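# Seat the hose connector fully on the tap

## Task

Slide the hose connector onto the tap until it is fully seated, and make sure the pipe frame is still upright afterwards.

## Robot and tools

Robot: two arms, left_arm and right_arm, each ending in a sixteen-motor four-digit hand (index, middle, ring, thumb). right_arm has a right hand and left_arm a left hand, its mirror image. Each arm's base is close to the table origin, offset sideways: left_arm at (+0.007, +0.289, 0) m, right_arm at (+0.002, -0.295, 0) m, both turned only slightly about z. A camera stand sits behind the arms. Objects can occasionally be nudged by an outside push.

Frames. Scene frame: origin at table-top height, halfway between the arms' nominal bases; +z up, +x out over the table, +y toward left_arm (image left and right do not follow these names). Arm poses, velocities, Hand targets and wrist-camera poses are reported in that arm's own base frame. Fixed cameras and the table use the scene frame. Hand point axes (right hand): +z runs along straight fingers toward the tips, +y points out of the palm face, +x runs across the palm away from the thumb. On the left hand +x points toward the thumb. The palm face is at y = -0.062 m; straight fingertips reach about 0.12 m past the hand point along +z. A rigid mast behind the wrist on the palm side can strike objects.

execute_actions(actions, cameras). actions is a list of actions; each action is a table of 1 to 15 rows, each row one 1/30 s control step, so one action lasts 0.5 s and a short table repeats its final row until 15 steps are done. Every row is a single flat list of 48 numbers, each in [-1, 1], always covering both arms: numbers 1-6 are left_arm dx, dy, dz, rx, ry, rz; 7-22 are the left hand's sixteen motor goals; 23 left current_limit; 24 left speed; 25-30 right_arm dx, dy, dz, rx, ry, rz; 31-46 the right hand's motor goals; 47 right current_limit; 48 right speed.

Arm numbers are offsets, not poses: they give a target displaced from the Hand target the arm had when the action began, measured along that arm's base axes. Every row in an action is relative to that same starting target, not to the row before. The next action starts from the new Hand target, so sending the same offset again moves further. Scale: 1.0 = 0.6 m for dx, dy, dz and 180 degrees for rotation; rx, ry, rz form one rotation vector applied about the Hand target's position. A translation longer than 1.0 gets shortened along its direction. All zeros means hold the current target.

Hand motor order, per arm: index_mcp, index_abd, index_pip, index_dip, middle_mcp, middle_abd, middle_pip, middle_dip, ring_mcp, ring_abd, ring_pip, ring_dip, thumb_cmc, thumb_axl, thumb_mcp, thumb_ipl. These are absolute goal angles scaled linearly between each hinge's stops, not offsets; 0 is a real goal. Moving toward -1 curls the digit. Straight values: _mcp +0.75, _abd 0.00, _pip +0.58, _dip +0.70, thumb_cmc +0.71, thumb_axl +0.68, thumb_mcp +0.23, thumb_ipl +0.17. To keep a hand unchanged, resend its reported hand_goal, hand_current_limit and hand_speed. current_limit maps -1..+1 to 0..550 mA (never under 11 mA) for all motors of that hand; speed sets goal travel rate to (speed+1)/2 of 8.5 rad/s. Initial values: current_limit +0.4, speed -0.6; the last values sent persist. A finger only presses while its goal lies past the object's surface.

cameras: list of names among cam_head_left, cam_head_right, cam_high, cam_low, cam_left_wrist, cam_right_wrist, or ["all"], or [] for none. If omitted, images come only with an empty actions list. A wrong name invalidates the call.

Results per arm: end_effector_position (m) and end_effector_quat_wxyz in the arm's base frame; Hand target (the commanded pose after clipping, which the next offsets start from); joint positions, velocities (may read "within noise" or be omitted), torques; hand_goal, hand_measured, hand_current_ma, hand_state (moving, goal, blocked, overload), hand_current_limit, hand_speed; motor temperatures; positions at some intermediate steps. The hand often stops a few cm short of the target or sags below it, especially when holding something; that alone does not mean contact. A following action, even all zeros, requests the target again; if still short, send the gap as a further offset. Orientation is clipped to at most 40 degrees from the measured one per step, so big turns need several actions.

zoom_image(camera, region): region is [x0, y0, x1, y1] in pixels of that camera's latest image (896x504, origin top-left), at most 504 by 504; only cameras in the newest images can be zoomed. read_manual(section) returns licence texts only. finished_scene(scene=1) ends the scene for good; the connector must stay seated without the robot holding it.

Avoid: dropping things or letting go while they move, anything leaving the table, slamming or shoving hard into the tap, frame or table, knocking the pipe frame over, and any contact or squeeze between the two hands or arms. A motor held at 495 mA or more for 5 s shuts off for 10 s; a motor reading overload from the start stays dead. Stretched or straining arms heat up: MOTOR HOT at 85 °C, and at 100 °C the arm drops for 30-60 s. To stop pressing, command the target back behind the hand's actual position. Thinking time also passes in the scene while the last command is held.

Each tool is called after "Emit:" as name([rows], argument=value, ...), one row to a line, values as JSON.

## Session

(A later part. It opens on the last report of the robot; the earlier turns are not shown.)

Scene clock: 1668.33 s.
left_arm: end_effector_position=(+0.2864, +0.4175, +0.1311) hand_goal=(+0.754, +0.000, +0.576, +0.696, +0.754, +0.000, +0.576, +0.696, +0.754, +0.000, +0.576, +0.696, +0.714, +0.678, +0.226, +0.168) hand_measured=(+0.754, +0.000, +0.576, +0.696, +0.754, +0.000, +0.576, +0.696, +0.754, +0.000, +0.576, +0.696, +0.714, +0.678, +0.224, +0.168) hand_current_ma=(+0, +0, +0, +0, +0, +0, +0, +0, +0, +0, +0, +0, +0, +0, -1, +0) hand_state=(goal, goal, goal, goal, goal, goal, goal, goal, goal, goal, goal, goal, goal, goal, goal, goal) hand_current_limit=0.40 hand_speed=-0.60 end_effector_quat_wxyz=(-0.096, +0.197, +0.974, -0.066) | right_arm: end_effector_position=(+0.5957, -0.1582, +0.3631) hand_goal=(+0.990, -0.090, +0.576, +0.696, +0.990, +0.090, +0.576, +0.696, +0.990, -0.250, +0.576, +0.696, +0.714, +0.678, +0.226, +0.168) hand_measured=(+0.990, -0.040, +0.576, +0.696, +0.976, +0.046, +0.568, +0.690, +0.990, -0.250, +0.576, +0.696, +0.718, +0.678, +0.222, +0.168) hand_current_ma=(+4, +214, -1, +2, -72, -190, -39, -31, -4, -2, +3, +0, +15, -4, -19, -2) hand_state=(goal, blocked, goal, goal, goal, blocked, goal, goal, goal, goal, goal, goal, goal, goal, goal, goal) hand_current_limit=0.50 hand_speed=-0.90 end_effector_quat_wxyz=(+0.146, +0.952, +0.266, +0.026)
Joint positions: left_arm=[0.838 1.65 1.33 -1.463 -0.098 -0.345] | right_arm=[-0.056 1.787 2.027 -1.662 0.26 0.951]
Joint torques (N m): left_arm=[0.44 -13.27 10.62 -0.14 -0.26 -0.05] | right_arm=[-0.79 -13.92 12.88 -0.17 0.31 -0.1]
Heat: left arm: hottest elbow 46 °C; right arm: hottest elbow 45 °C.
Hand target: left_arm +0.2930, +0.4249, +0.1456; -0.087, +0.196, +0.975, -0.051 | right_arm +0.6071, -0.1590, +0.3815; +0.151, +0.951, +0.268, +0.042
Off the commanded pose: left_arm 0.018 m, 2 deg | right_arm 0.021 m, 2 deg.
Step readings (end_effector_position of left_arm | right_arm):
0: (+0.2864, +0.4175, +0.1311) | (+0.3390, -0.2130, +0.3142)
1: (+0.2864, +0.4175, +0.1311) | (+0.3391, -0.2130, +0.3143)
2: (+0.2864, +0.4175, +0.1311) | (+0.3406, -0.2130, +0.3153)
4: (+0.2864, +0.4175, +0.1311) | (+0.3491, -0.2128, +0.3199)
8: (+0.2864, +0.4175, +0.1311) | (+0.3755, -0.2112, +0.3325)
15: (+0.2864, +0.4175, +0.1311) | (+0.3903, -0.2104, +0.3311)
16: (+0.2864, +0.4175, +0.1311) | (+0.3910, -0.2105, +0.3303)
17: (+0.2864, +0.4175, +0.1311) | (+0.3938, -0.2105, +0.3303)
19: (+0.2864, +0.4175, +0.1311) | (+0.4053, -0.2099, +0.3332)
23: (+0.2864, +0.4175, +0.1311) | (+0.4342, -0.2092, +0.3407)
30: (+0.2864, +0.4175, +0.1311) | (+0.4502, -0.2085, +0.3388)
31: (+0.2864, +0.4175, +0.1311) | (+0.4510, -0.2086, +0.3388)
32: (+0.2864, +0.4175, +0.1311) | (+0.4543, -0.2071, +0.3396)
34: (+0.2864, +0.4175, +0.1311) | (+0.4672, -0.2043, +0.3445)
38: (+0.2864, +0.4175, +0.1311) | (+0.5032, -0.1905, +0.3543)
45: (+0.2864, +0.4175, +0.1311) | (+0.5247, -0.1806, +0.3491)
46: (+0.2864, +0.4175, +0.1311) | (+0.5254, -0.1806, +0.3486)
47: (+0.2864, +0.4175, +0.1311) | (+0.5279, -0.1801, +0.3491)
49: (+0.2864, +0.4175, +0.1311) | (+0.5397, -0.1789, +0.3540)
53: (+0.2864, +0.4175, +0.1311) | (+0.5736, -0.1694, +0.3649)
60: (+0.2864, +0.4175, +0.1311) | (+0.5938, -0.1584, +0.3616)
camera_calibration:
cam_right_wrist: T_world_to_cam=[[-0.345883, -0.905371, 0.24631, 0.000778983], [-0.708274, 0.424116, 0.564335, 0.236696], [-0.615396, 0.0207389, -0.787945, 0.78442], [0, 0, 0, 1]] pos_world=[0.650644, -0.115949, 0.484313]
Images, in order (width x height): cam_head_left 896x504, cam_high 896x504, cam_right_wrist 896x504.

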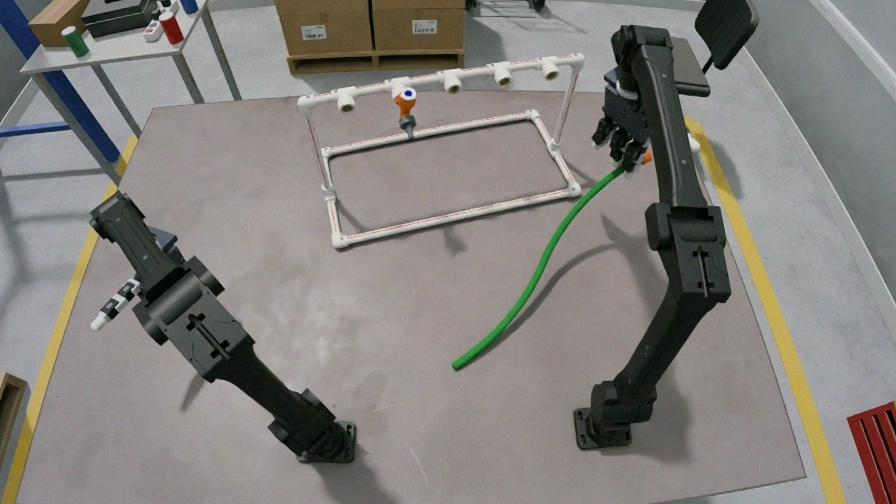

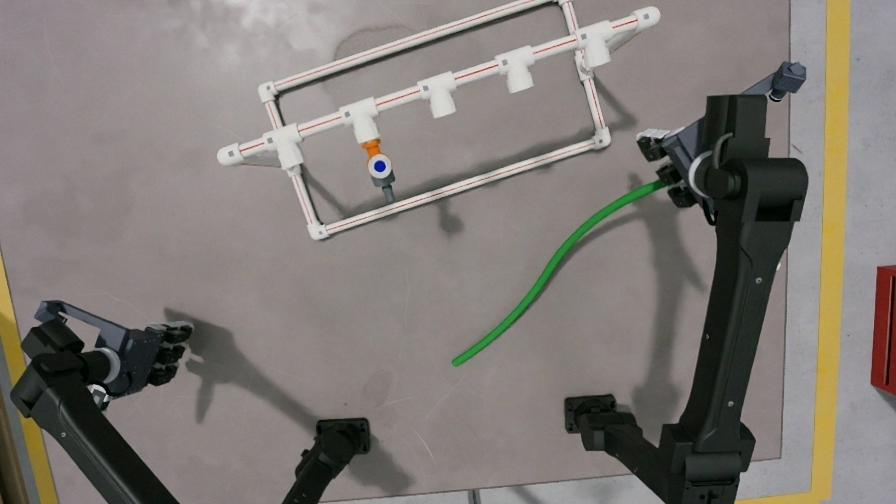

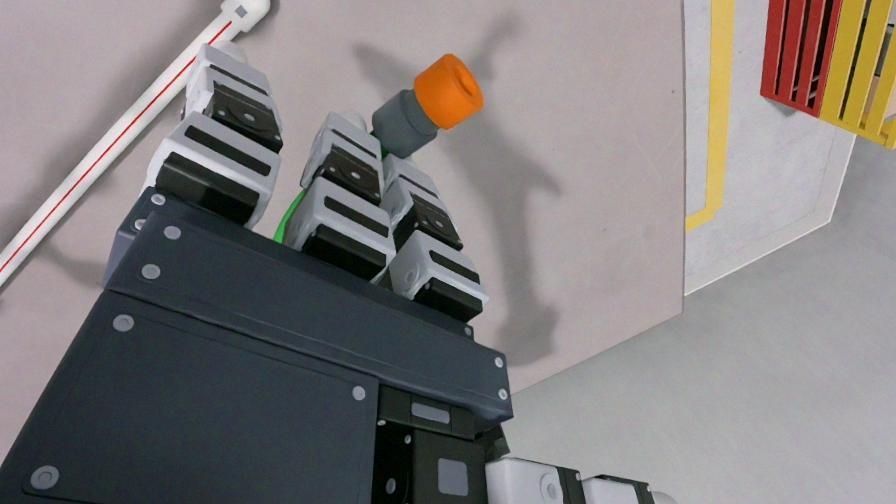

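Emit:
execute_actions([
  [[0,0,0,0,0,0,0.754,0,0.576,0.696,0.754,0,0.576,0.696,0.754,0,0.576,0.696,0.714,0.678,0.226,0.168,0.4,-0.6,0.034,0.133,0.025,0,0,0.0556,0.99,-0.09,0.576,0.696,0.99,0.09,0.576,0.696,0.99,-0.25,0.576,0.696,0.714,0.678,0.226,0.168,0.5,-0.9]],
  [[0,0,0,0,0,0,0.754,0,0.576,0.696,0.754,0,0.576,0.696,0.754,0,0.576,0.696,0.714,0.678,0.226,0.168,0.4,-0.6,0.02,0.133,0.025,0,0,0.0556,0.99,-0.09,0.576,0.696,0.99,0.09,0.576,0.696,0.99,-0.25,0.576,0.696,0.714,0.678,0.226,0.168,0.5,-0.9]],
  [[0,0,0,0,0,0,0.754,0,0.576,0.696,0.754,0,0.576,0.696,0.754,0,0.576,0.696,0.714,0.678,0.226,0.168,0.4,-0.6,0,0.153,0.017,0,0,0.0556,0.99,-0.09,0.576,0.696,0.99,0.09,0.576,0.696,0.99,-0.25,0.576,0.696,0.714,0.678,0.226,0.168,0.5,-0.9]],
  [[0,0,0,0,0,0,0.754,0,0.576,0.696,0.754,0,0.576,0.696,0.754,0,0.576,0.696,0.714,0.678,0.226,0.168,0.4,-0.6,-0.01,0.153,0.017,0,0,0.0556,0.99,-0.09,0.576,0.696,0.99,0.09,0.576,0.696,0.99,-0.25,0.576,0.696,0.714,0.678,0.226,0.168,0.5,-0.9]],
], cameras=["cam_head_left", "cam_high", "cam_right_wrist"])

Scene clock: 1691.30 s.
left_arm: end_effector_position=(+0.2864, +0.4175, +0.1311) hand_goal=(+0.754, +0.000, +0.576, +0.696, +0.754, +0.000, +0.576, +0.696, +0.754, +0.000, +0.576, +0.696, +0.714, +0.678, +0.226, +0.168) hand_measured=(+0.754, +0.000, +0.576, +0.696, +0.754, +0.000, +0.576, +0.696, +0.754, +0.000, +0.576, +0.696, +0.714, +0.678, +0.224, +0.168) hand_current_ma=(+0, +0, +0, +0, +0, +0, +0, +0, +0, +0, +0, +0, +0, +0, -1, +0) hand_state=(goal, goal, goal, goal, goal, goal, goal, goal, goal, goal, goal, goal, goal, goal, goal, goal) hand_current_limit=0.40 hand_speed=-0.60 end_effector_quat_wxyz=(-0.096, +0.197, +0.974, -0.066) | right_arm: end_effector_position=(+0.6231, +0.1850, +0.4122) hand_goal=(+0.990, -0.090, +0.576, +0.696, +0.990, +0.090, +0.576, +0.696, +0.990, -0.250, +0.576, +0.696, +0.714, +0.678, +0.226, +0.168) hand_measured=(+0.998, -0.040, +0.580, +0.696, +0.972, +0.046, +0.566, +0.690, +0.988, -0.250, +0.576, +0.696, +0.718, +0.678, +0.222, +0.168) hand_current_ma=(+44, +214, +15, +2, -93, -190, -44, -31, -5, -2, +3, +0, +15, -4, -19, -2) hand_state=(goal, blocked, goal, goal, goal, blocked, goal, goal, goal, goal, goal, goal, goal, goal, goal, goal) hand_current_limit=0.50 hand_speed=-0.90 end_effector_quat_wxyz=(+0.134, +0.796, +0.581, +0.105)
Joint positions: left_arm=[0.838 1.65 1.33 -1.463 -0.098 -0.345] | right_arm=[0.461 1.82 2.19 -1.685 0.226 0.74]
Joint torques (N m): left_arm=[0.62 -12.98 10.58 -0.08 -0.24 -0.03] | right_arm=[-1.38 -14.15 12.97 0.12 0.44 -0.13]
Motor temperatures (°C): left_arm=[26 38 46 26 28 26] | right_arm=[26 33 50 26 24 25]
Heat: left arm: hottest elbow 46 °C; right arm: hottest elbow 50 °C.
Hand target: left_arm +0.2930, +0.4249, +0.1456; -0.087, +0.196, +0.975, -0.051 | right_arm +0.6334, +0.1842, +0.4318; +0.128, +0.802, +0.577, +0.091
Off the commanded pose: left_arm 0.018 m, 2 deg | right_arm 0.022 m, 2 deg.
joint sent to its limit (right arm) — joint 4 (wrist pitch), lower limit. The joint targets are off in orientation, not in position.
Step readings (end_effector_position of left_arm | right_arm):
0: (+0.2864, +0.4175, +0.1311) | (+0.5958, -0.1582, +0.3631)
1: (+0.2864, +0.4175, +0.1311) | (+0.5958, -0.1582, +0.3631)
2: (+0.2864, +0.4175, +0.1311) | (+0.5963, -0.1561, +0.3631)
4: (+0.2864, +0.4175, +0.1311) | (+0.5984, -0.1485, +0.3641)
8: (+0.2864, +0.4175, +0.1311) | (+0.6080, -0.1090, +0.3687)
15: (+0.2864, +0.4175, +0.1311) | (+0.6169, -0.0679, +0.3787)
16: (+0.2864, +0.4175, +0.1311) | (+0.6171, -0.0681, +0.3795)
17: (+0.2864, +0.4175, +0.1311) | (+0.6177, -0.0667, +0.3802)
19: (+0.2864, +0.4175, +0.1311) | (+0.6192, -0.0626, +0.3816)
23: (+0.2864, +0.4175, +0.1311) | (+0.6240, -0.0330, +0.3854)
30: (+0.2864, +0.4175, +0.1311) | (+0.6278, +0.0069, +0.3926)
31: (+0.2864, +0.4175, +0.1311) | (+0.6280, +0.0070, +0.3933)
32: (+0.2864, +0.4175, +0.1311) | (+0.6284, +0.0096, +0.3940)
34: (+0.2864, +0.4175, +0.1311) | (+0.6291, +0.0159, +0.3950)
38: (+0.2864, +0.4175, +0.1311) | (+0.6287, +0.0537, +0.3970)
45: (+0.2864, +0.4175, +0.1311) | (+0.6258, +0.1006, +0.4044)
46: (+0.2864, +0.4175, +0.1311) | (+0.6261, +0.1007, +0.4055)
47: (+0.2864, +0.4175, +0.1311) | (+0.6263, +0.1025, +0.4066)
49: (+0.2864, +0.4175, +0.1311) | (+0.6272, +0.1079, +0.4090)
53: (+0.2864, +0.4175, +0.1311) | (+0.6244, +0.1434, +0.4139)
60: (+0.2864, +0.4175, +0.1311) | (+0.6191, +0.1896, +0.4156)
camera_calibration:
cam_right_wrist: T_world_to_cam=[[0.32761, -0.913259, 0.242137, -0.107746], [-0.840149, -0.164346, 0.516856, 0.293417], [-0.432229, -0.372758, -0.821115, 0.805279], [0, 0, 0, 1]] pos_world=[0.629877, 0.249996, 0.535661]
Images, in order (width x height): cam_head_left 896x504, cam_high 896x504, cam_right_wrist 896x504.

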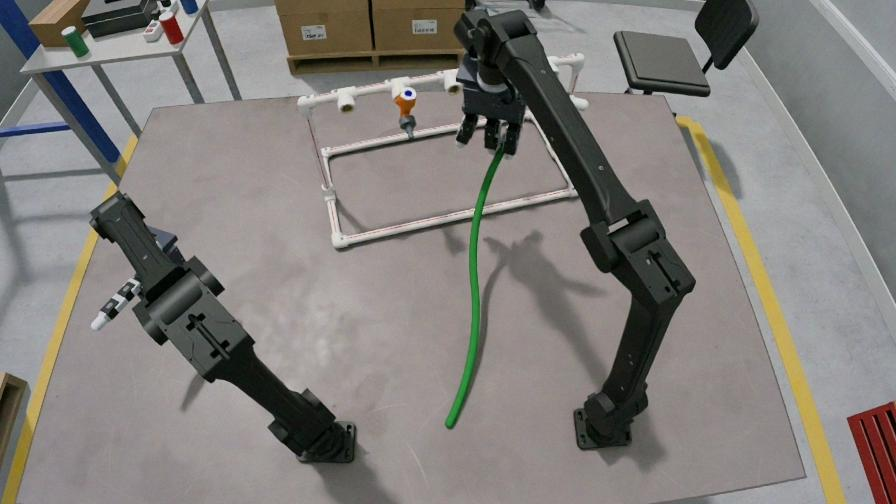

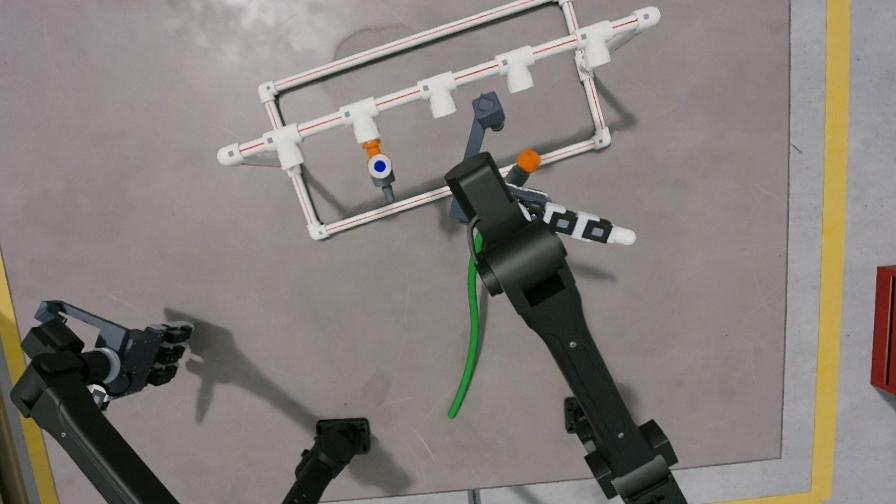

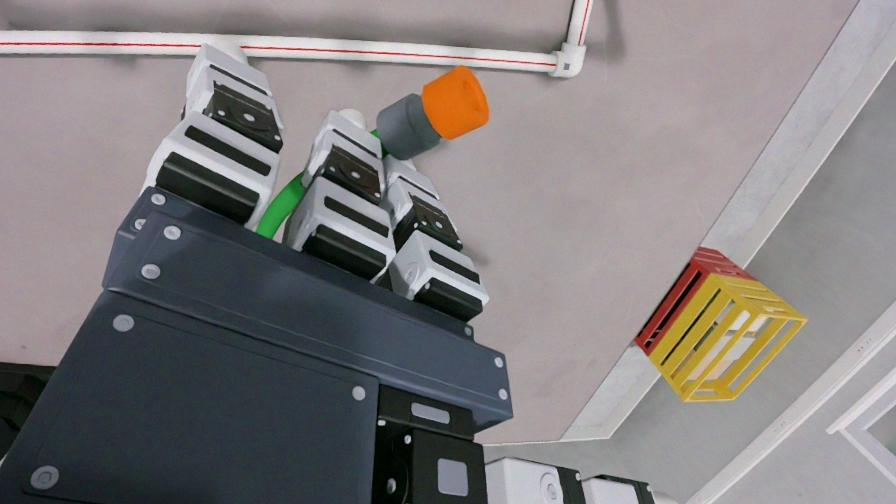

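Emit:
execute_actions([
  [[0,0,0,0,0,0,0.754,0,0.576,0.696,0.754,0,0.576,0.696,0.754,0,0.576,0.696,0.714,0.678,0.226,0.168,0.4,-0.6,-0.08,0.075,0.01,-0.0004,-0.0281,0.0479,0.99,-0.09,0.576,0.696,0.99,0.09,0.576,0.696,0.99,-0.25,0.576,0.696,0.714,0.678,0.226,0.168,0.5,-0.9]],
  [[0,0,0,0,0,0,0.754,0,0.576,0.696,0.754,0,0.576,0.696,0.754,0,0.576,0.696,0.714,0.678,0.226,0.168,0.4,-0.6,-0.08,0.083,0.01,-0.0004,-0.0281,0.0479,0.99,-0.09,0.576,0.696,0.99,0.09,0.576,0.696,0.99,-0.25,0.576,0.696,0.714,0.678,0.226,0.168,0.5,-0.9]],
  [[0,0,0,0,0,0,0.754,0,0.576,0.696,0.754,0,0.576,0.696,0.754,0,0.576,0.696,0.714,0.678,0.226,0.168,0.4,-0.6,-0.074,0.083,0.01,-0.0004,-0.0281,0.0479,0.99,-0.09,0.576,0.696,0.99,0.09,0.576,0.696,0.99,-0.25,0.576,0.696,0.714,0.678,0.226,0.168,0.5,-0.9]],
  [[0,0,0,0,0,0,0.754,0,0.576,0.696,0.754,0,0.576,0.696,0.754,0,0.576,0.696,0.714,0.678,0.226,0.168,0.4,-0.6,-0.063,0.092,0.008,-0.0004,-0.0281,0.0479,0.99,-0.09,0.576,0.696,0.99,0.09,0.576,0.696,0.99,-0.25,0.576,0.696,0.714,0.678,0.226,0.168,0.5,-0.9]],
], cameras=["cam_head_left", "cam_high", "cam_low", "cam_right_wrist"])

Emit:
zoom_image(camera="cam_low", region=[350, 130, 480, 250])

Emit:
zoom_image(camera="cam_high", region=[340, 130, 490, 300])

Scene clock: 1722.23 s.
left_arm: end_effector_position=(+0.2864, +0.4175, +0.1311) hand_goal=(+0.754, +0.000, +0.576, +0.696, +0.754, +0.000, +0.576, +0.696, +0.754, +0.000, +0.576, +0.696, +0.714, +0.678, +0.226, +0.168) hand_measured=(+0.754, +0.000, +0.576, +0.696, +0.754, +0.000, +0.576, +0.696, +0.754, +0.000, +0.576, +0.696, +0.714, +0.678, +0.224, +0.168) hand_current_ma=(+0, +0, +0, +0, +0, +0, +0, +0, +0, +0, +0, +0, +0, +0, -1, +0) hand_state=(goal, goal, goal, goal, goal, goal, goal, goal, goal, goal, goal, goal, goal, goal, goal, goal) hand_current_limit=0.40 hand_speed=-0.60 end_effector_quat_wxyz=(-0.096, +0.197, +0.974, -0.066) | right_arm: end_effector_position=(+0.4553, +0.3904, +0.4425) hand_goal=(+0.990, -0.090, +0.576, +0.696, +0.990, +0.090, +0.576, +0.696, +0.990, -0.250, +0.576, +0.696, +0.714, +0.678, +0.226, +0.168) hand_measured=(+0.992, -0.088, +0.578, +0.698, +0.990, +0.088, +0.574, +0.694, +0.990, -0.250, +0.576, +0.696, +0.718, +0.678, +0.222, +0.168) hand_current_ma=(+6, +10, +11, +12, -1, -11, -9, -13, +0, -2, +3, +0, +15, -4, -19, -2) hand_state=(goal, goal, goal, goal, goal, goal, goal, goal, goal, goal, goal, goal, goal, goal, goal, goal) hand_current_limit=0.50 hand_speed=-0.90 end_effector_quat_wxyz=(+0.192, +0.568, +0.761, +0.246)
Joint positions: left_arm=[0.838 1.65 1.33 -1.463 -0.098 -0.345] | right_arm=[0.91 1.471 1.686 -1.252 0.363 0.522]
Joint torques (N m): left_arm=[0.44 -13.27 10.55 -0.13 -0.21 -0.04] | right_arm=[-1.2 -13.04 8.53 1.63 0.5 -0.13]
Heat: left arm: hottest elbow 46 °C; right arm: hottest elbow 51 °C.
Hand target: left_arm +0.2930, +0.4249, +0.1456; -0.087, +0.196, +0.975, -0.051 | right_arm +0.4552, +0.3839, +0.4546; +0.195, +0.567, +0.757, +0.260
Off the commanded pose: left_arm 0.018 m, 2 deg | right_arm 0.014 m, 2 deg.
Step readings (end_effector_position of left_arm | right_arm):
0: (+0.2864, +0.4175, +0.1311) | (+0.6232, +0.1850, +0.4122)
1: (+0.2864, +0.4175, +0.1311) | (+0.6232, +0.1850, +0.4122)
2: (+0.2864, +0.4175, +0.1311) | (+0.6232, +0.1856, +0.4125)
4: (+0.2864, +0.4175, +0.1311) | (+0.6218, +0.1891, +0.4124)
8: (+0.2864, +0.4175, +0.1311) | (+0.6059, +0.2092, +0.4085)
15: (+0.2864, +0.4175, +0.1311) | (+0.5879, +0.2361, +0.4200)
16: (+0.2864, +0.4175, +0.1311) | (+0.5875, +0.2358, +0.4212)
17: (+0.2864, +0.4175, +0.1311) | (+0.5866, +0.2366, +0.4218)
19: (+0.2864, +0.4175, +0.1311) | (+0.5802, +0.2377, +0.4197)
23: (+0.2864, +0.4175, +0.1311) | (+0.5565, +0.2566, +0.4174)
30: (+0.2864, +0.4175, +0.1311) | (+0.5356, +0.2841, +0.4381)
31: (+0.2864, +0.4175, +0.1311) | (+0.5354, +0.2836, +0.4397)
32: (+0.2864, +0.4175, +0.1311) | (+0.5352, +0.2843, +0.4405)
34: (+0.2864, +0.4175, +0.1311) | (+0.5307, +0.2865, +0.4385)
38: (+0.2864, +0.4175, +0.1311) | (+0.5092, +0.3089, +0.4318)
45: (+0.2864, +0.4175, +0.1311) | (+0.4930, +0.3347, +0.4385)
46: (+0.2864, +0.4175, +0.1311) | (+0.4932, +0.3345, +0.4392)
47: (+0.2864, +0.4175, +0.1311) | (+0.4929, +0.3357, +0.4399)
49: (+0.2864, +0.4175, +0.1311) | (+0.4901, +0.3399, +0.4407)
53: (+0.2864, +0.4175, +0.1311) | (+0.4702, +0.3653, +0.4392)
60: (+0.2864, +0.4175, +0.1311) | (+0.4549, +0.3899, +0.4425)
camera_calibration:
cam_right_wrist: T_world_to_cam=[[0.684816, -0.595613, 0.419848, -0.237771], [-0.722666, -0.629172, 0.286176, 0.400537], [0.0937061, -0.499388, -0.861296, 0.661948], [0, 0, 0, 1]] pos_world=[0.390255, 0.440956, 0.555336]
Images, in order (width x height): cam_head_left 896x504, cam_high 896x504, cam_low 896x504, cam_right_wrist 896x504.

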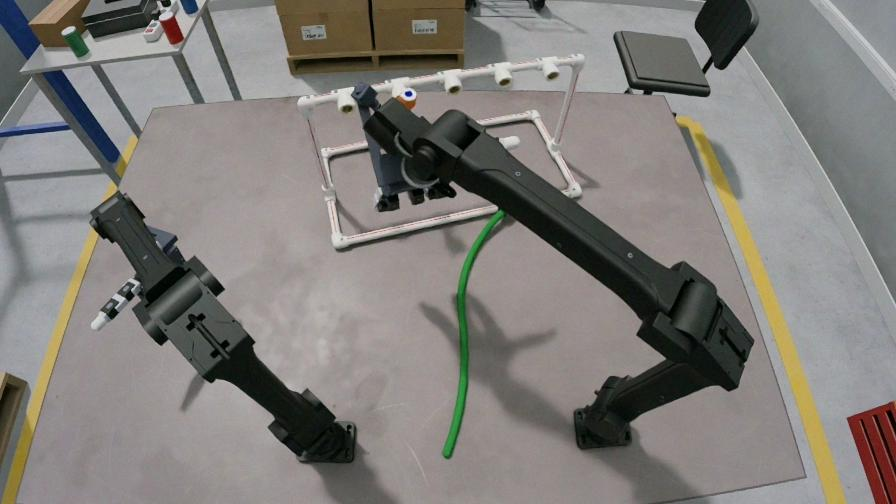

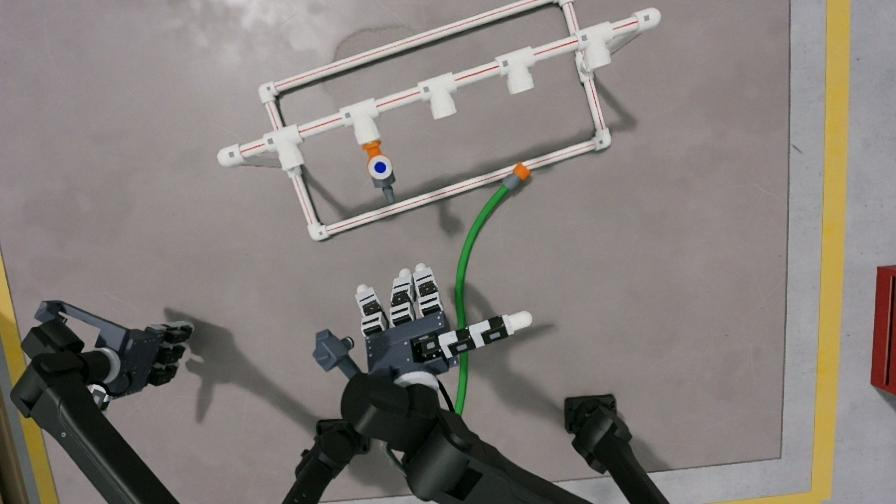

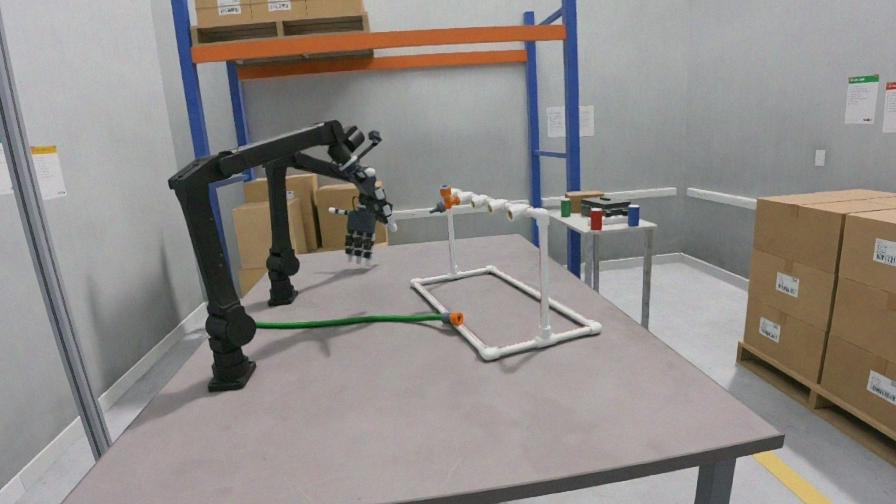

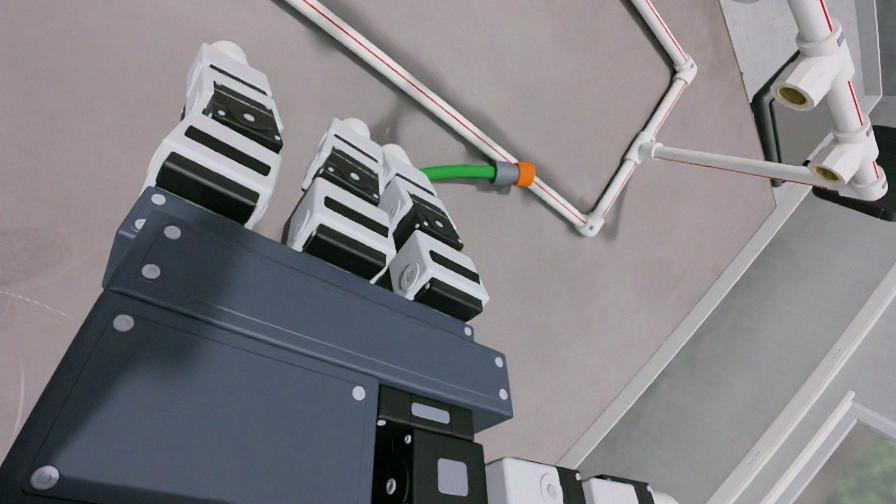

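Scaled by 3.877.

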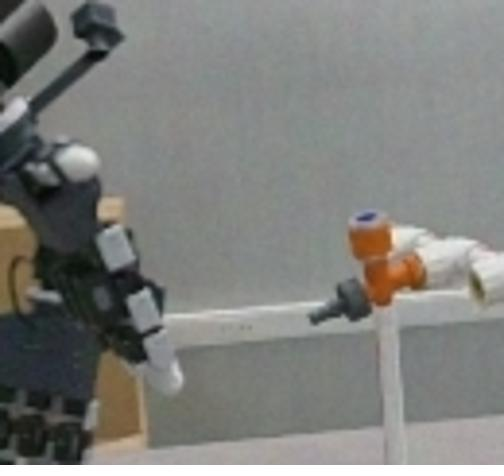

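Scaled by 2.965.

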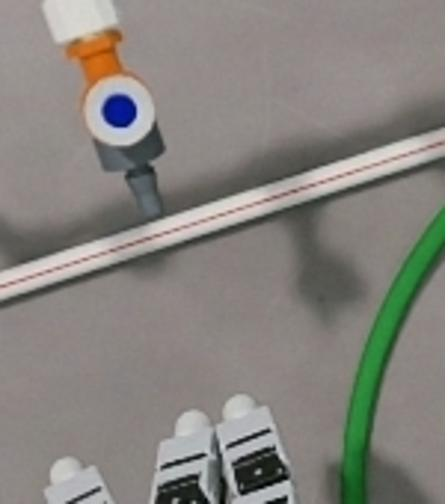

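Emit:
zoom_image(camera="cam_high", region=[480, 140, 560, 210])

Emit:
zoom_image(camera="cam_low", region=[420, 290, 500, 350])

Emit:
zoom_image(camera="cam_right_wrist", region=[420, 120, 600, 240])

Scaled by 6.300.

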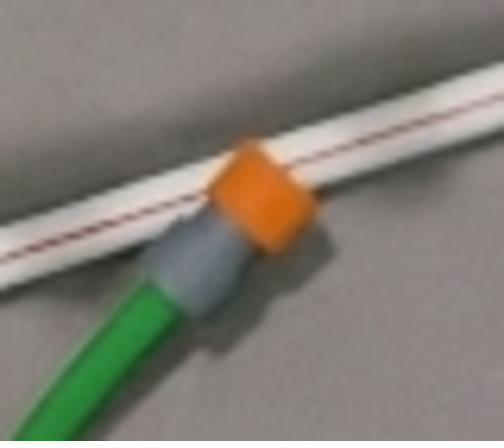

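Scaled by 6.300.

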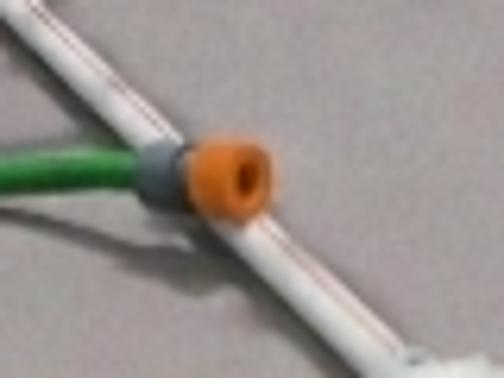

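Scaled by 2.800.

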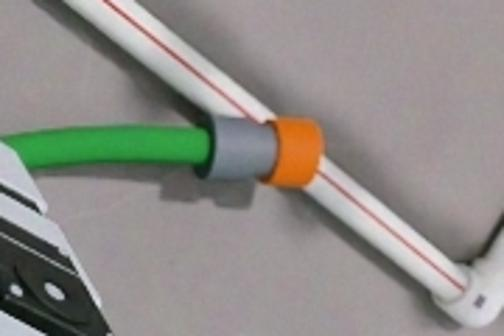

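Emit:
execute_actions([
  [[0,0,0,0,0,0,0.754,0,0.576,0.696,0.754,0,0.576,0.696,0.754,0,0.576,0.696,0.714,0.678,0.226,0.168,0.4,-0.6,0.05,-0.125,-0.05,0.0087,0.028,-0.092,0.99,0.15,0.576,0.696,0.99,-0.15,0.576,0.696,0.99,-0.25,0.576,0.696,0.714,0.678,0.226,0.168,0.5,-0.8]],
  [[0,0,0,0,0,0,0.754,0,0.576,0.696,0.754,0,0.576,0.696,0.754,0,0.576,0.696,0.714,0.678,0.226,0.168,0.4,-0.6,0.07,-0.117,-0.1,0.0087,0.028,-0.092,0.99,0.15,0.576,0.696,0.99,-0.15,0.576,0.696,0.99,-0.25,0.576,0.696,0.714,0.678,0.226,0.168,0.5,-0.8]],
  [[0,0,0,0,0,0,0.754,0,0.576,0.696,0.754,0,0.576,0.696,0.754,0,0.576,0.696,0.714,0.678,0.226,0.168,0.4,-0.6,0.07,-0.1,-0.1,0.0087,0.028,-0.092,0.99,0.15,0.576,0.696,0.99,-0.15,0.576,0.696,0.99,-0.25,0.576,0.696,0.714,0.678,0.226,0.168,0.5,-0.8]],
  [[0,0,0,0,0,0,0.754,0,0.576,0.696,0.754,0,0.576,0.696,0.754,0,0.576,0.696,0.714,0.678,0.226,0.168,0.4,-0.6,0.07,-0.1,-0.098,0.0087,0.028,-0.092,0.99,0.15,0.576,0.696,0.99,-0.15,0.576,0.696,0.99,-0.25,0.576,0.696,0.714,0.678,0.226,0.168,0.5,-0.8]],
], cameras=["cam_head_right", "cam_head_left", "cam_low", "cam_right_wrist"])

Emit:
zoom_image(camera="cam_low", region=[400, 250, 500, 350])

Emit:
zoom_image(camera="cam_right_wrist", region=[150, 0, 550, 240])

Emit:
zoom_image(camera="cam_head_right", region=[450, 130, 560, 230])

Scene clock: 1886.40 s.
left_arm: end_effector_position=(+0.2864, +0.4175, +0.1311) hand_goal=(+0.754, +0.000, +0.576, +0.696, +0.754, +0.000, +0.576, +0.696, +0.754, +0.000, +0.576, +0.696, +0.714, +0.678, +0.226, +0.168) hand_measured=(+0.754, +0.000, +0.576, +0.696, +0.754, +0.000, +0.576, +0.696, +0.754, +0.000, +0.576, +0.696, +0.714, +0.678, +0.224, +0.168) hand_current_ma=(+0, +0, +0, +0, +0, +0, +0, +0, +0, +0, +0, +0, +0, +0, -1, +0) hand_state=(goal, goal, goal, goal, goal, goal, goal, goal, goal, goal, goal, goal, goal, goal, goal, goal) hand_current_limit=0.40 hand_speed=-0.60 end_effector_quat_wxyz=(-0.096, +0.197, +0.974, -0.066) | right_arm: end_effector_position=(+0.6012, +0.1087, +0.2282) hand_goal=(+0.990, +0.150, +0.576, +0.696, +0.990, -0.150, +0.576, +0.696, +0.990, -0.250, +0.576, +0.696, +0.714, +0.678, +0.226, +0.168) hand_measured=(+0.990, +0.146, +0.578, +0.698, +0.990, -0.148, +0.574, +0.694, +0.990, -0.250, +0.576, +0.696, +0.718, +0.678, +0.222, +0.168) hand_current_ma=(+0, -13, +10, +12, -2, +12, -8, -13, -2, -2, +3, +0, +19, -4, -19, -2) hand_state=(goal, goal, goal, goal, goal, goal, goal, goal, goal, goal, goal, goal, goal, goal, goal, goal) hand_current_limit=0.50 hand_speed=-0.80 end_effector_quat_wxyz=(+0.150, +0.929, +0.337, +0.035)
Joint positions: left_arm=[0.838 1.65 1.33 -1.463 -0.098 -0.345] | right_arm=[0.404 1.874 1.793 -1.435 0.304 1.27]
Joint torques (N m): left_arm=[0.5 -13.27 10.52 -0.1 -0.23 -0.06] | right_arm=[-0.09 -15.79 11.99 -0.43 0.31 0.1]
Motor temperatures (°C): left_arm=[26 38 47 26 28 26] | right_arm=[26 34 45 26 25 25]
Heat: left arm: hottest elbow 47 °C; right arm: hottest elbow 45 °C.
Hand target: left_arm +0.2930, +0.4249, +0.1456; -0.087, +0.196, +0.975, -0.051 | right_arm +0.6113, +0.1185, +0.2458; +0.147, +0.930, +0.333, +0.053
Off the commanded pose: left_arm 0.018 m, 2 deg | right_arm 0.023 m, 2 deg.
Step readings (end_effector_position of left_arm | right_arm):
0: (+0.2864, +0.4175, +0.1311) | (+0.4553, +0.3904, +0.4425)
1: (+0.2864, +0.4175, +0.1311) | (+0.4555, +0.3901, +0.4426)
2: (+0.2864, +0.4175, +0.1311) | (+0.4577, +0.3864, +0.4425)
4: (+0.2864, +0.4175, +0.1311) | (+0.4617, +0.3754, +0.4396)
8: (+0.2864, +0.4175, +0.1311) | (+0.4768, +0.3393, +0.4300)
15: (+0.2864, +0.4175, +0.1311) | (+0.4882, +0.3103, +0.4259)
16: (+0.2864, +0.4175, +0.1311) | (+0.4879, +0.3100, +0.4256)
17: (+0.2864, +0.4175, +0.1311) | (+0.4888, +0.3066, +0.4249)
19: (+0.2864, +0.4175, +0.1311) | (+0.4911, +0.2968, +0.4201)
23: (+0.2864, +0.4175, +0.1311) | (+0.5083, +0.2602, +0.4014)
30: (+0.2864, +0.4175, +0.1311) | (+0.5284, +0.2346, +0.3724)
31: (+0.2864, +0.4175, +0.1311) | (+0.5285, +0.2350, +0.3705)
32: (+0.2864, +0.4175, +0.1311) | (+0.5291, +0.2331, +0.3676)
34: (+0.2864, +0.4175, +0.1311) | (+0.5312, +0.2269, +0.3588)
38: (+0.2864, +0.4175, +0.1311) | (+0.5471, +0.1980, +0.3271)
45: (+0.2864, +0.4175, +0.1311) | (+0.5631, +0.1688, +0.2800)
46: (+0.2864, +0.4175, +0.1311) | (+0.5627, +0.1688, +0.2781)
47: (+0.2864, +0.4175, +0.1311) | (+0.5626, +0.1673, +0.2764)
49: (+0.2864, +0.4175, +0.1311) | (+0.5664, +0.1640, +0.2726)
53: (+0.2864, +0.4175, +0.1311) | (+0.5872, +0.1402, +0.2573)
60: (+0.2864, +0.4175, +0.1311) | (+0.5990, +0.1035, +0.2209)
camera_calibration:
cam_right_wrist: T_world_to_cam=[[-0.206248, -0.943862, 0.258044, 0.19506], [-0.763361, 0.320188, 0.561034, 0.248644], [-0.612161, -0.0812692, -0.786546, 0.684845], [0, 0, 0, 1]] pos_world=[0.649272, 0.160153, 0.34883]
Images, in order (width x height): cam_head_left 896x504, cam_head_right 896x504, cam_low 896x504, cam_right_wrist 896x504.

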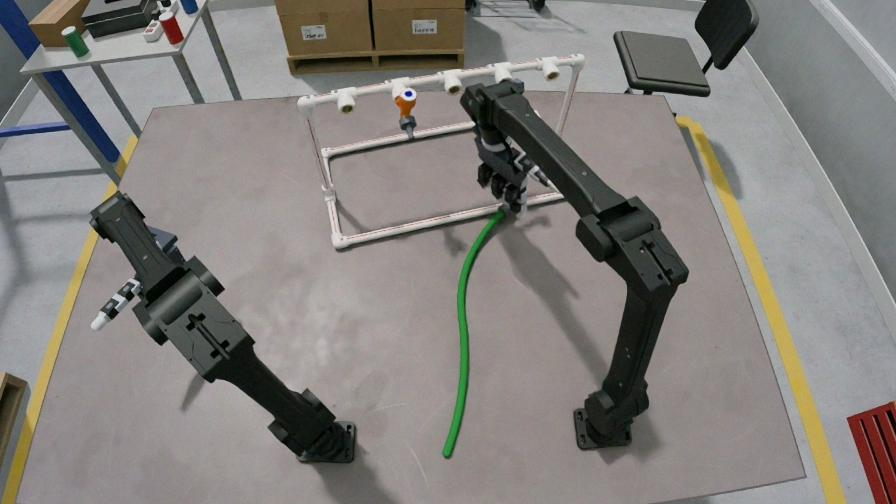

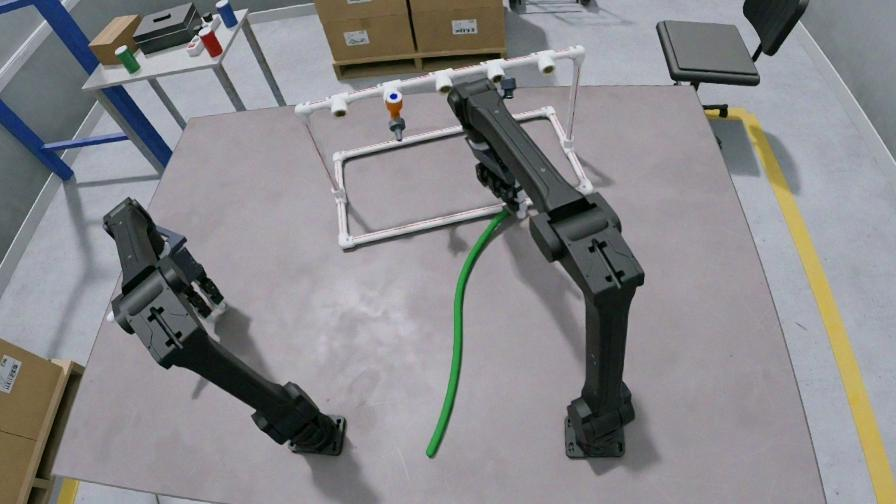

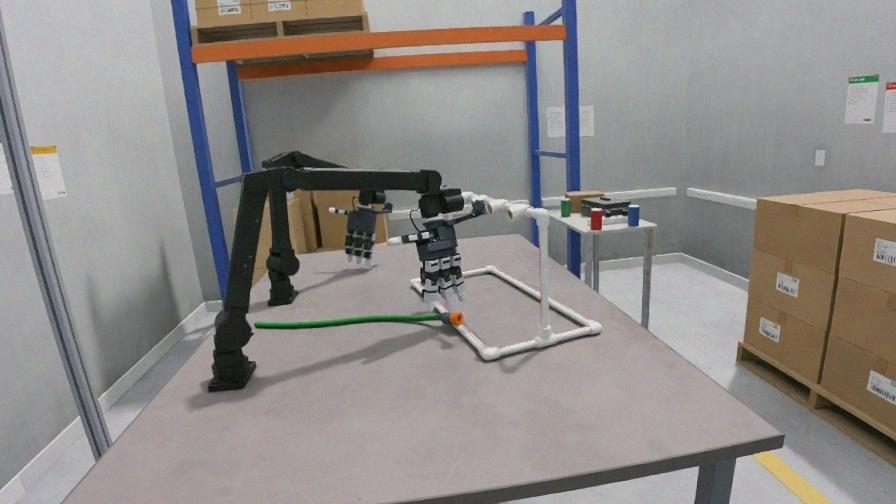

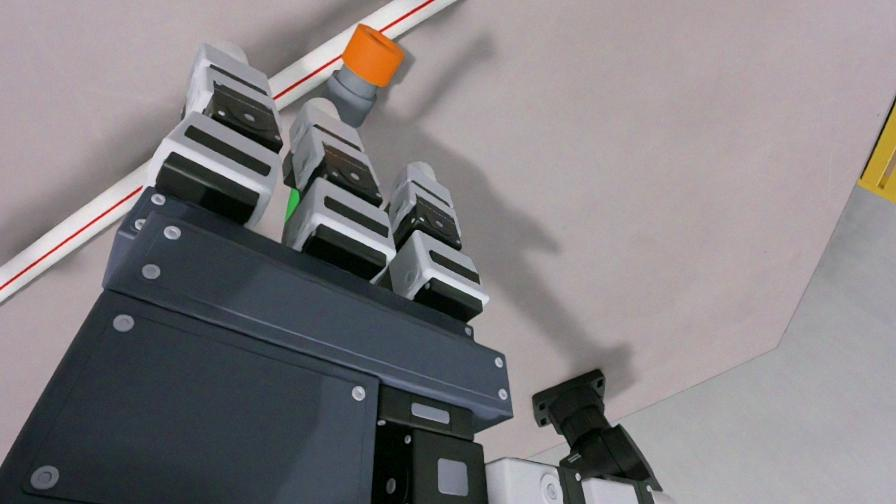

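Scaled by 5.040.

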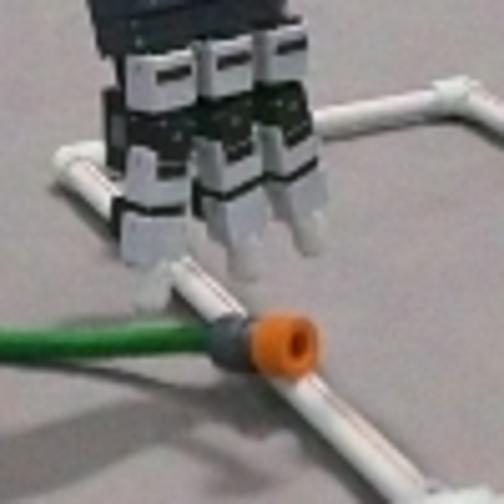

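Scaled by 1.260.

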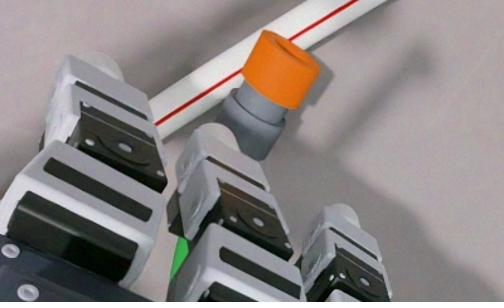

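Scaled by 4.582.

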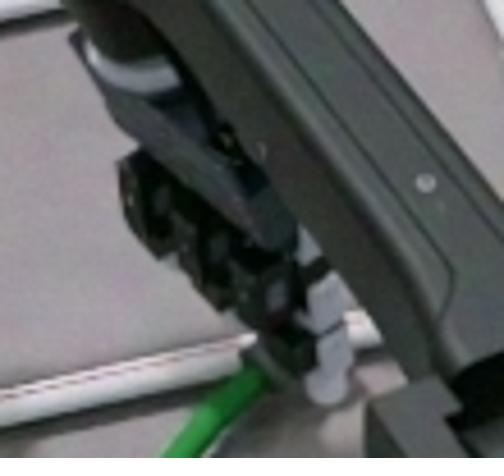

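Emit:
execute_actions([
  [[0,0,0,0,0,0,0.754,0,0.576,0.696,0.754,0,0.576,0.696,0.754,0,0.576,0.696,0.714,0.678,0.226,0.168,0.4,-0.6,0.03,0.0,-0.04,0,0,0,0.99,0.15,0.576,0.696,0.99,-0.15,0.576,0.696,0.99,-0.25,0.576,0.696,0.714,0.678,0.226,0.168,0.5,-0.8]],
], cameras=["cam_low","cam_right_wrist","cam_high"])

Scene clock: 1939.33 s.
left_arm: end_effector_position=(+0.2864, +0.4175, +0.1311) hand_goal=(+0.754, +0.000, +0.576, +0.696, +0.754, +0.000, +0.576, +0.696, +0.754, +0.000, +0.576, +0.696, +0.714, +0.678, +0.226, +0.168) hand_measured=(+0.754, +0.000, +0.576, +0.696, +0.754, +0.000, +0.576, +0.696, +0.754, +0.000, +0.576, +0.696, +0.714, +0.678, +0.224, +0.168) hand_current_ma=(+0, +0, +0, +0, +0, +0, +0, +0, +0, +0, +0, +0, +0, +0, -1, +0) hand_state=(goal, goal, goal, goal, goal, goal, goal, goal, goal, goal, goal, goal, goal, goal, goal, goal) hand_current_limit=0.40 hand_speed=-0.60 end_effector_quat_wxyz=(-0.096, +0.197, +0.974, -0.066) | right_arm: end_effector_position=(+0.6107, +0.1129, +0.2101) hand_goal=(+0.990, +0.150, +0.576, +0.696, +0.990, -0.150, +0.576, +0.696, +0.990, -0.250, +0.576, +0.696, +0.714, +0.678, +0.226, +0.168) hand_measured=(+0.990, +0.146, +0.578, +0.698, +0.990, -0.148, +0.574, +0.694, +0.990, -0.250, +0.576, +0.696, +0.718, +0.678, +0.222, +0.168) hand_current_ma=(+0, -13, +10, +12, -2, +12, -8, -13, -2, -2, +3, +0, +19, -4, -19, -2) hand_state=(goal, goal, goal, goal, goal, goal, goal, goal, goal, goal, goal, goal, goal, goal, goal, goal) hand_current_limit=0.50 hand_speed=-0.80 end_effector_quat_wxyz=(+0.150, +0.929, +0.338, +0.029)
Joint positions: left_arm=[0.838 1.65 1.33 -1.463 -0.098 -0.345] | right_arm=[0.404 1.915 1.807 -1.42 0.303 1.271]
Joint torques (N m): left_arm=[0.62 -12.92 10.52 -0.18 -0.23 -0.04] | right_arm=[-0.97 -15.21 12.34 0.34 0.31 -0.01]
Heat: left arm: hottest elbow 47 °C; right arm: hottest elbow 49 °C.
Hand target: left_arm +0.2930, +0.4249, +0.1456; -0.087, +0.196, +0.975, -0.051 | right_arm +0.6292, +0.1185, +0.2219; +0.147, +0.930, +0.333, +0.053
Off the commanded pose: left_arm 0.018 m, 2 deg | right_arm 0.023 m, 3 deg.
Step readings (end_effector_position of left_arm | right_arm):
0: (+0.2864, +0.4175, +0.1311) | (+0.6011, +0.1087, +0.2282)
1: (+0.2864, +0.4175, +0.1311) | (+0.6011, +0.1087, +0.2282)
2: (+0.2864, +0.4175, +0.1311) | (+0.6011, +0.1087, +0.2282)
4: (+0.2864, +0.4175, +0.1311) | (+0.6018, +0.1090, +0.2276)
8: (+0.2864, +0.4175, +0.1311) | (+0.6076, +0.1115, +0.2227)
15: (+0.2864, +0.4175, +0.1311) | (+0.6105, +0.1128, +0.2102)
camera_calibration:
cam_right_wrist: T_world_to_cam=[[-0.20375, -0.942671, 0.264304, 0.202606], [-0.757058, 0.322882, 0.567988, 0.259132], [-0.620765, -0.0843656, -0.779444, 0.68082], [0, 0, 0, 1]] pos_world=[0.660088, 0.16476, 0.329929]
Images, in order (width x height): cam_high 896x504, cam_low 896x504, cam_right_wrist 896x504.

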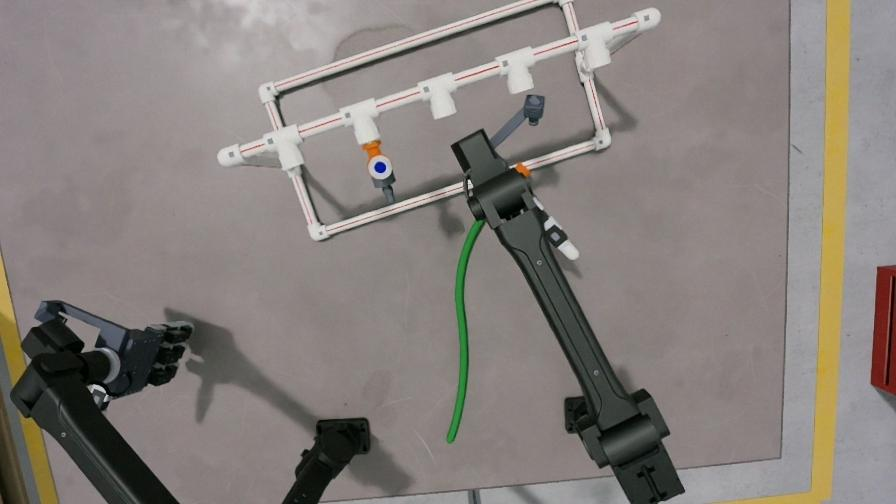

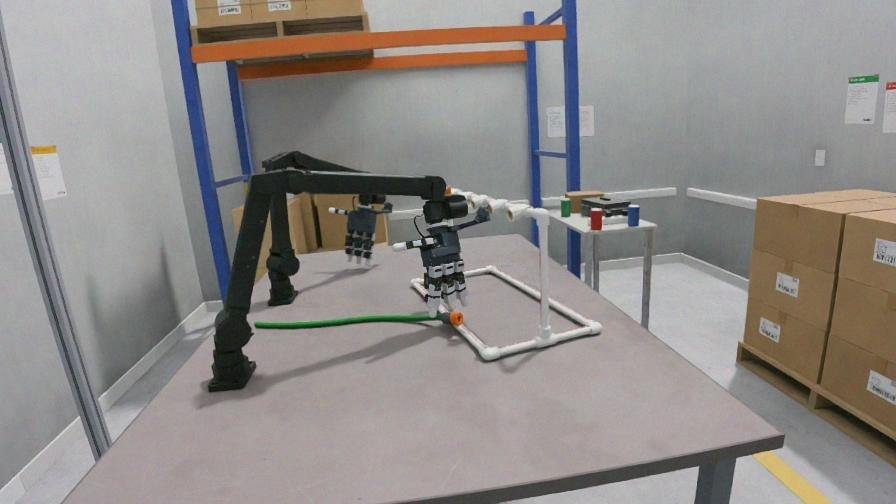

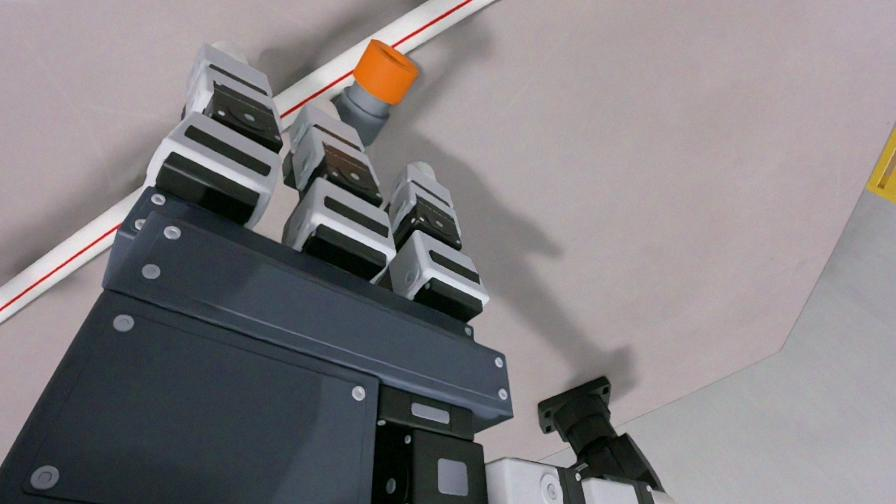

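Emit:
zoom_image(camera="cam_right_wrist", region=[140, 0, 480, 260])

Emit:
zoom_image(camera="cam_low", region=[380, 230, 540, 350])

Scaled by 1.482.

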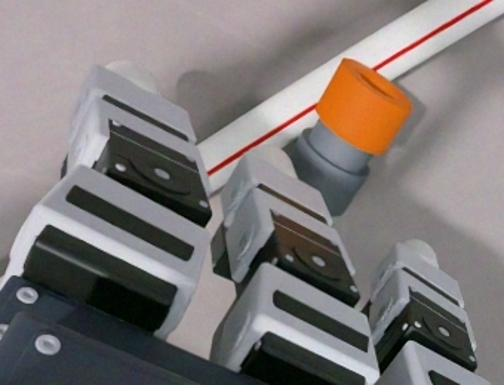

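Scaled by 3.150.

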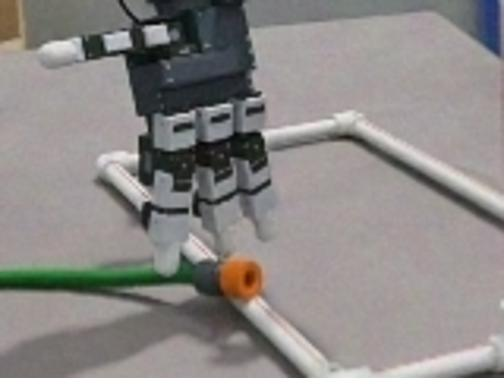

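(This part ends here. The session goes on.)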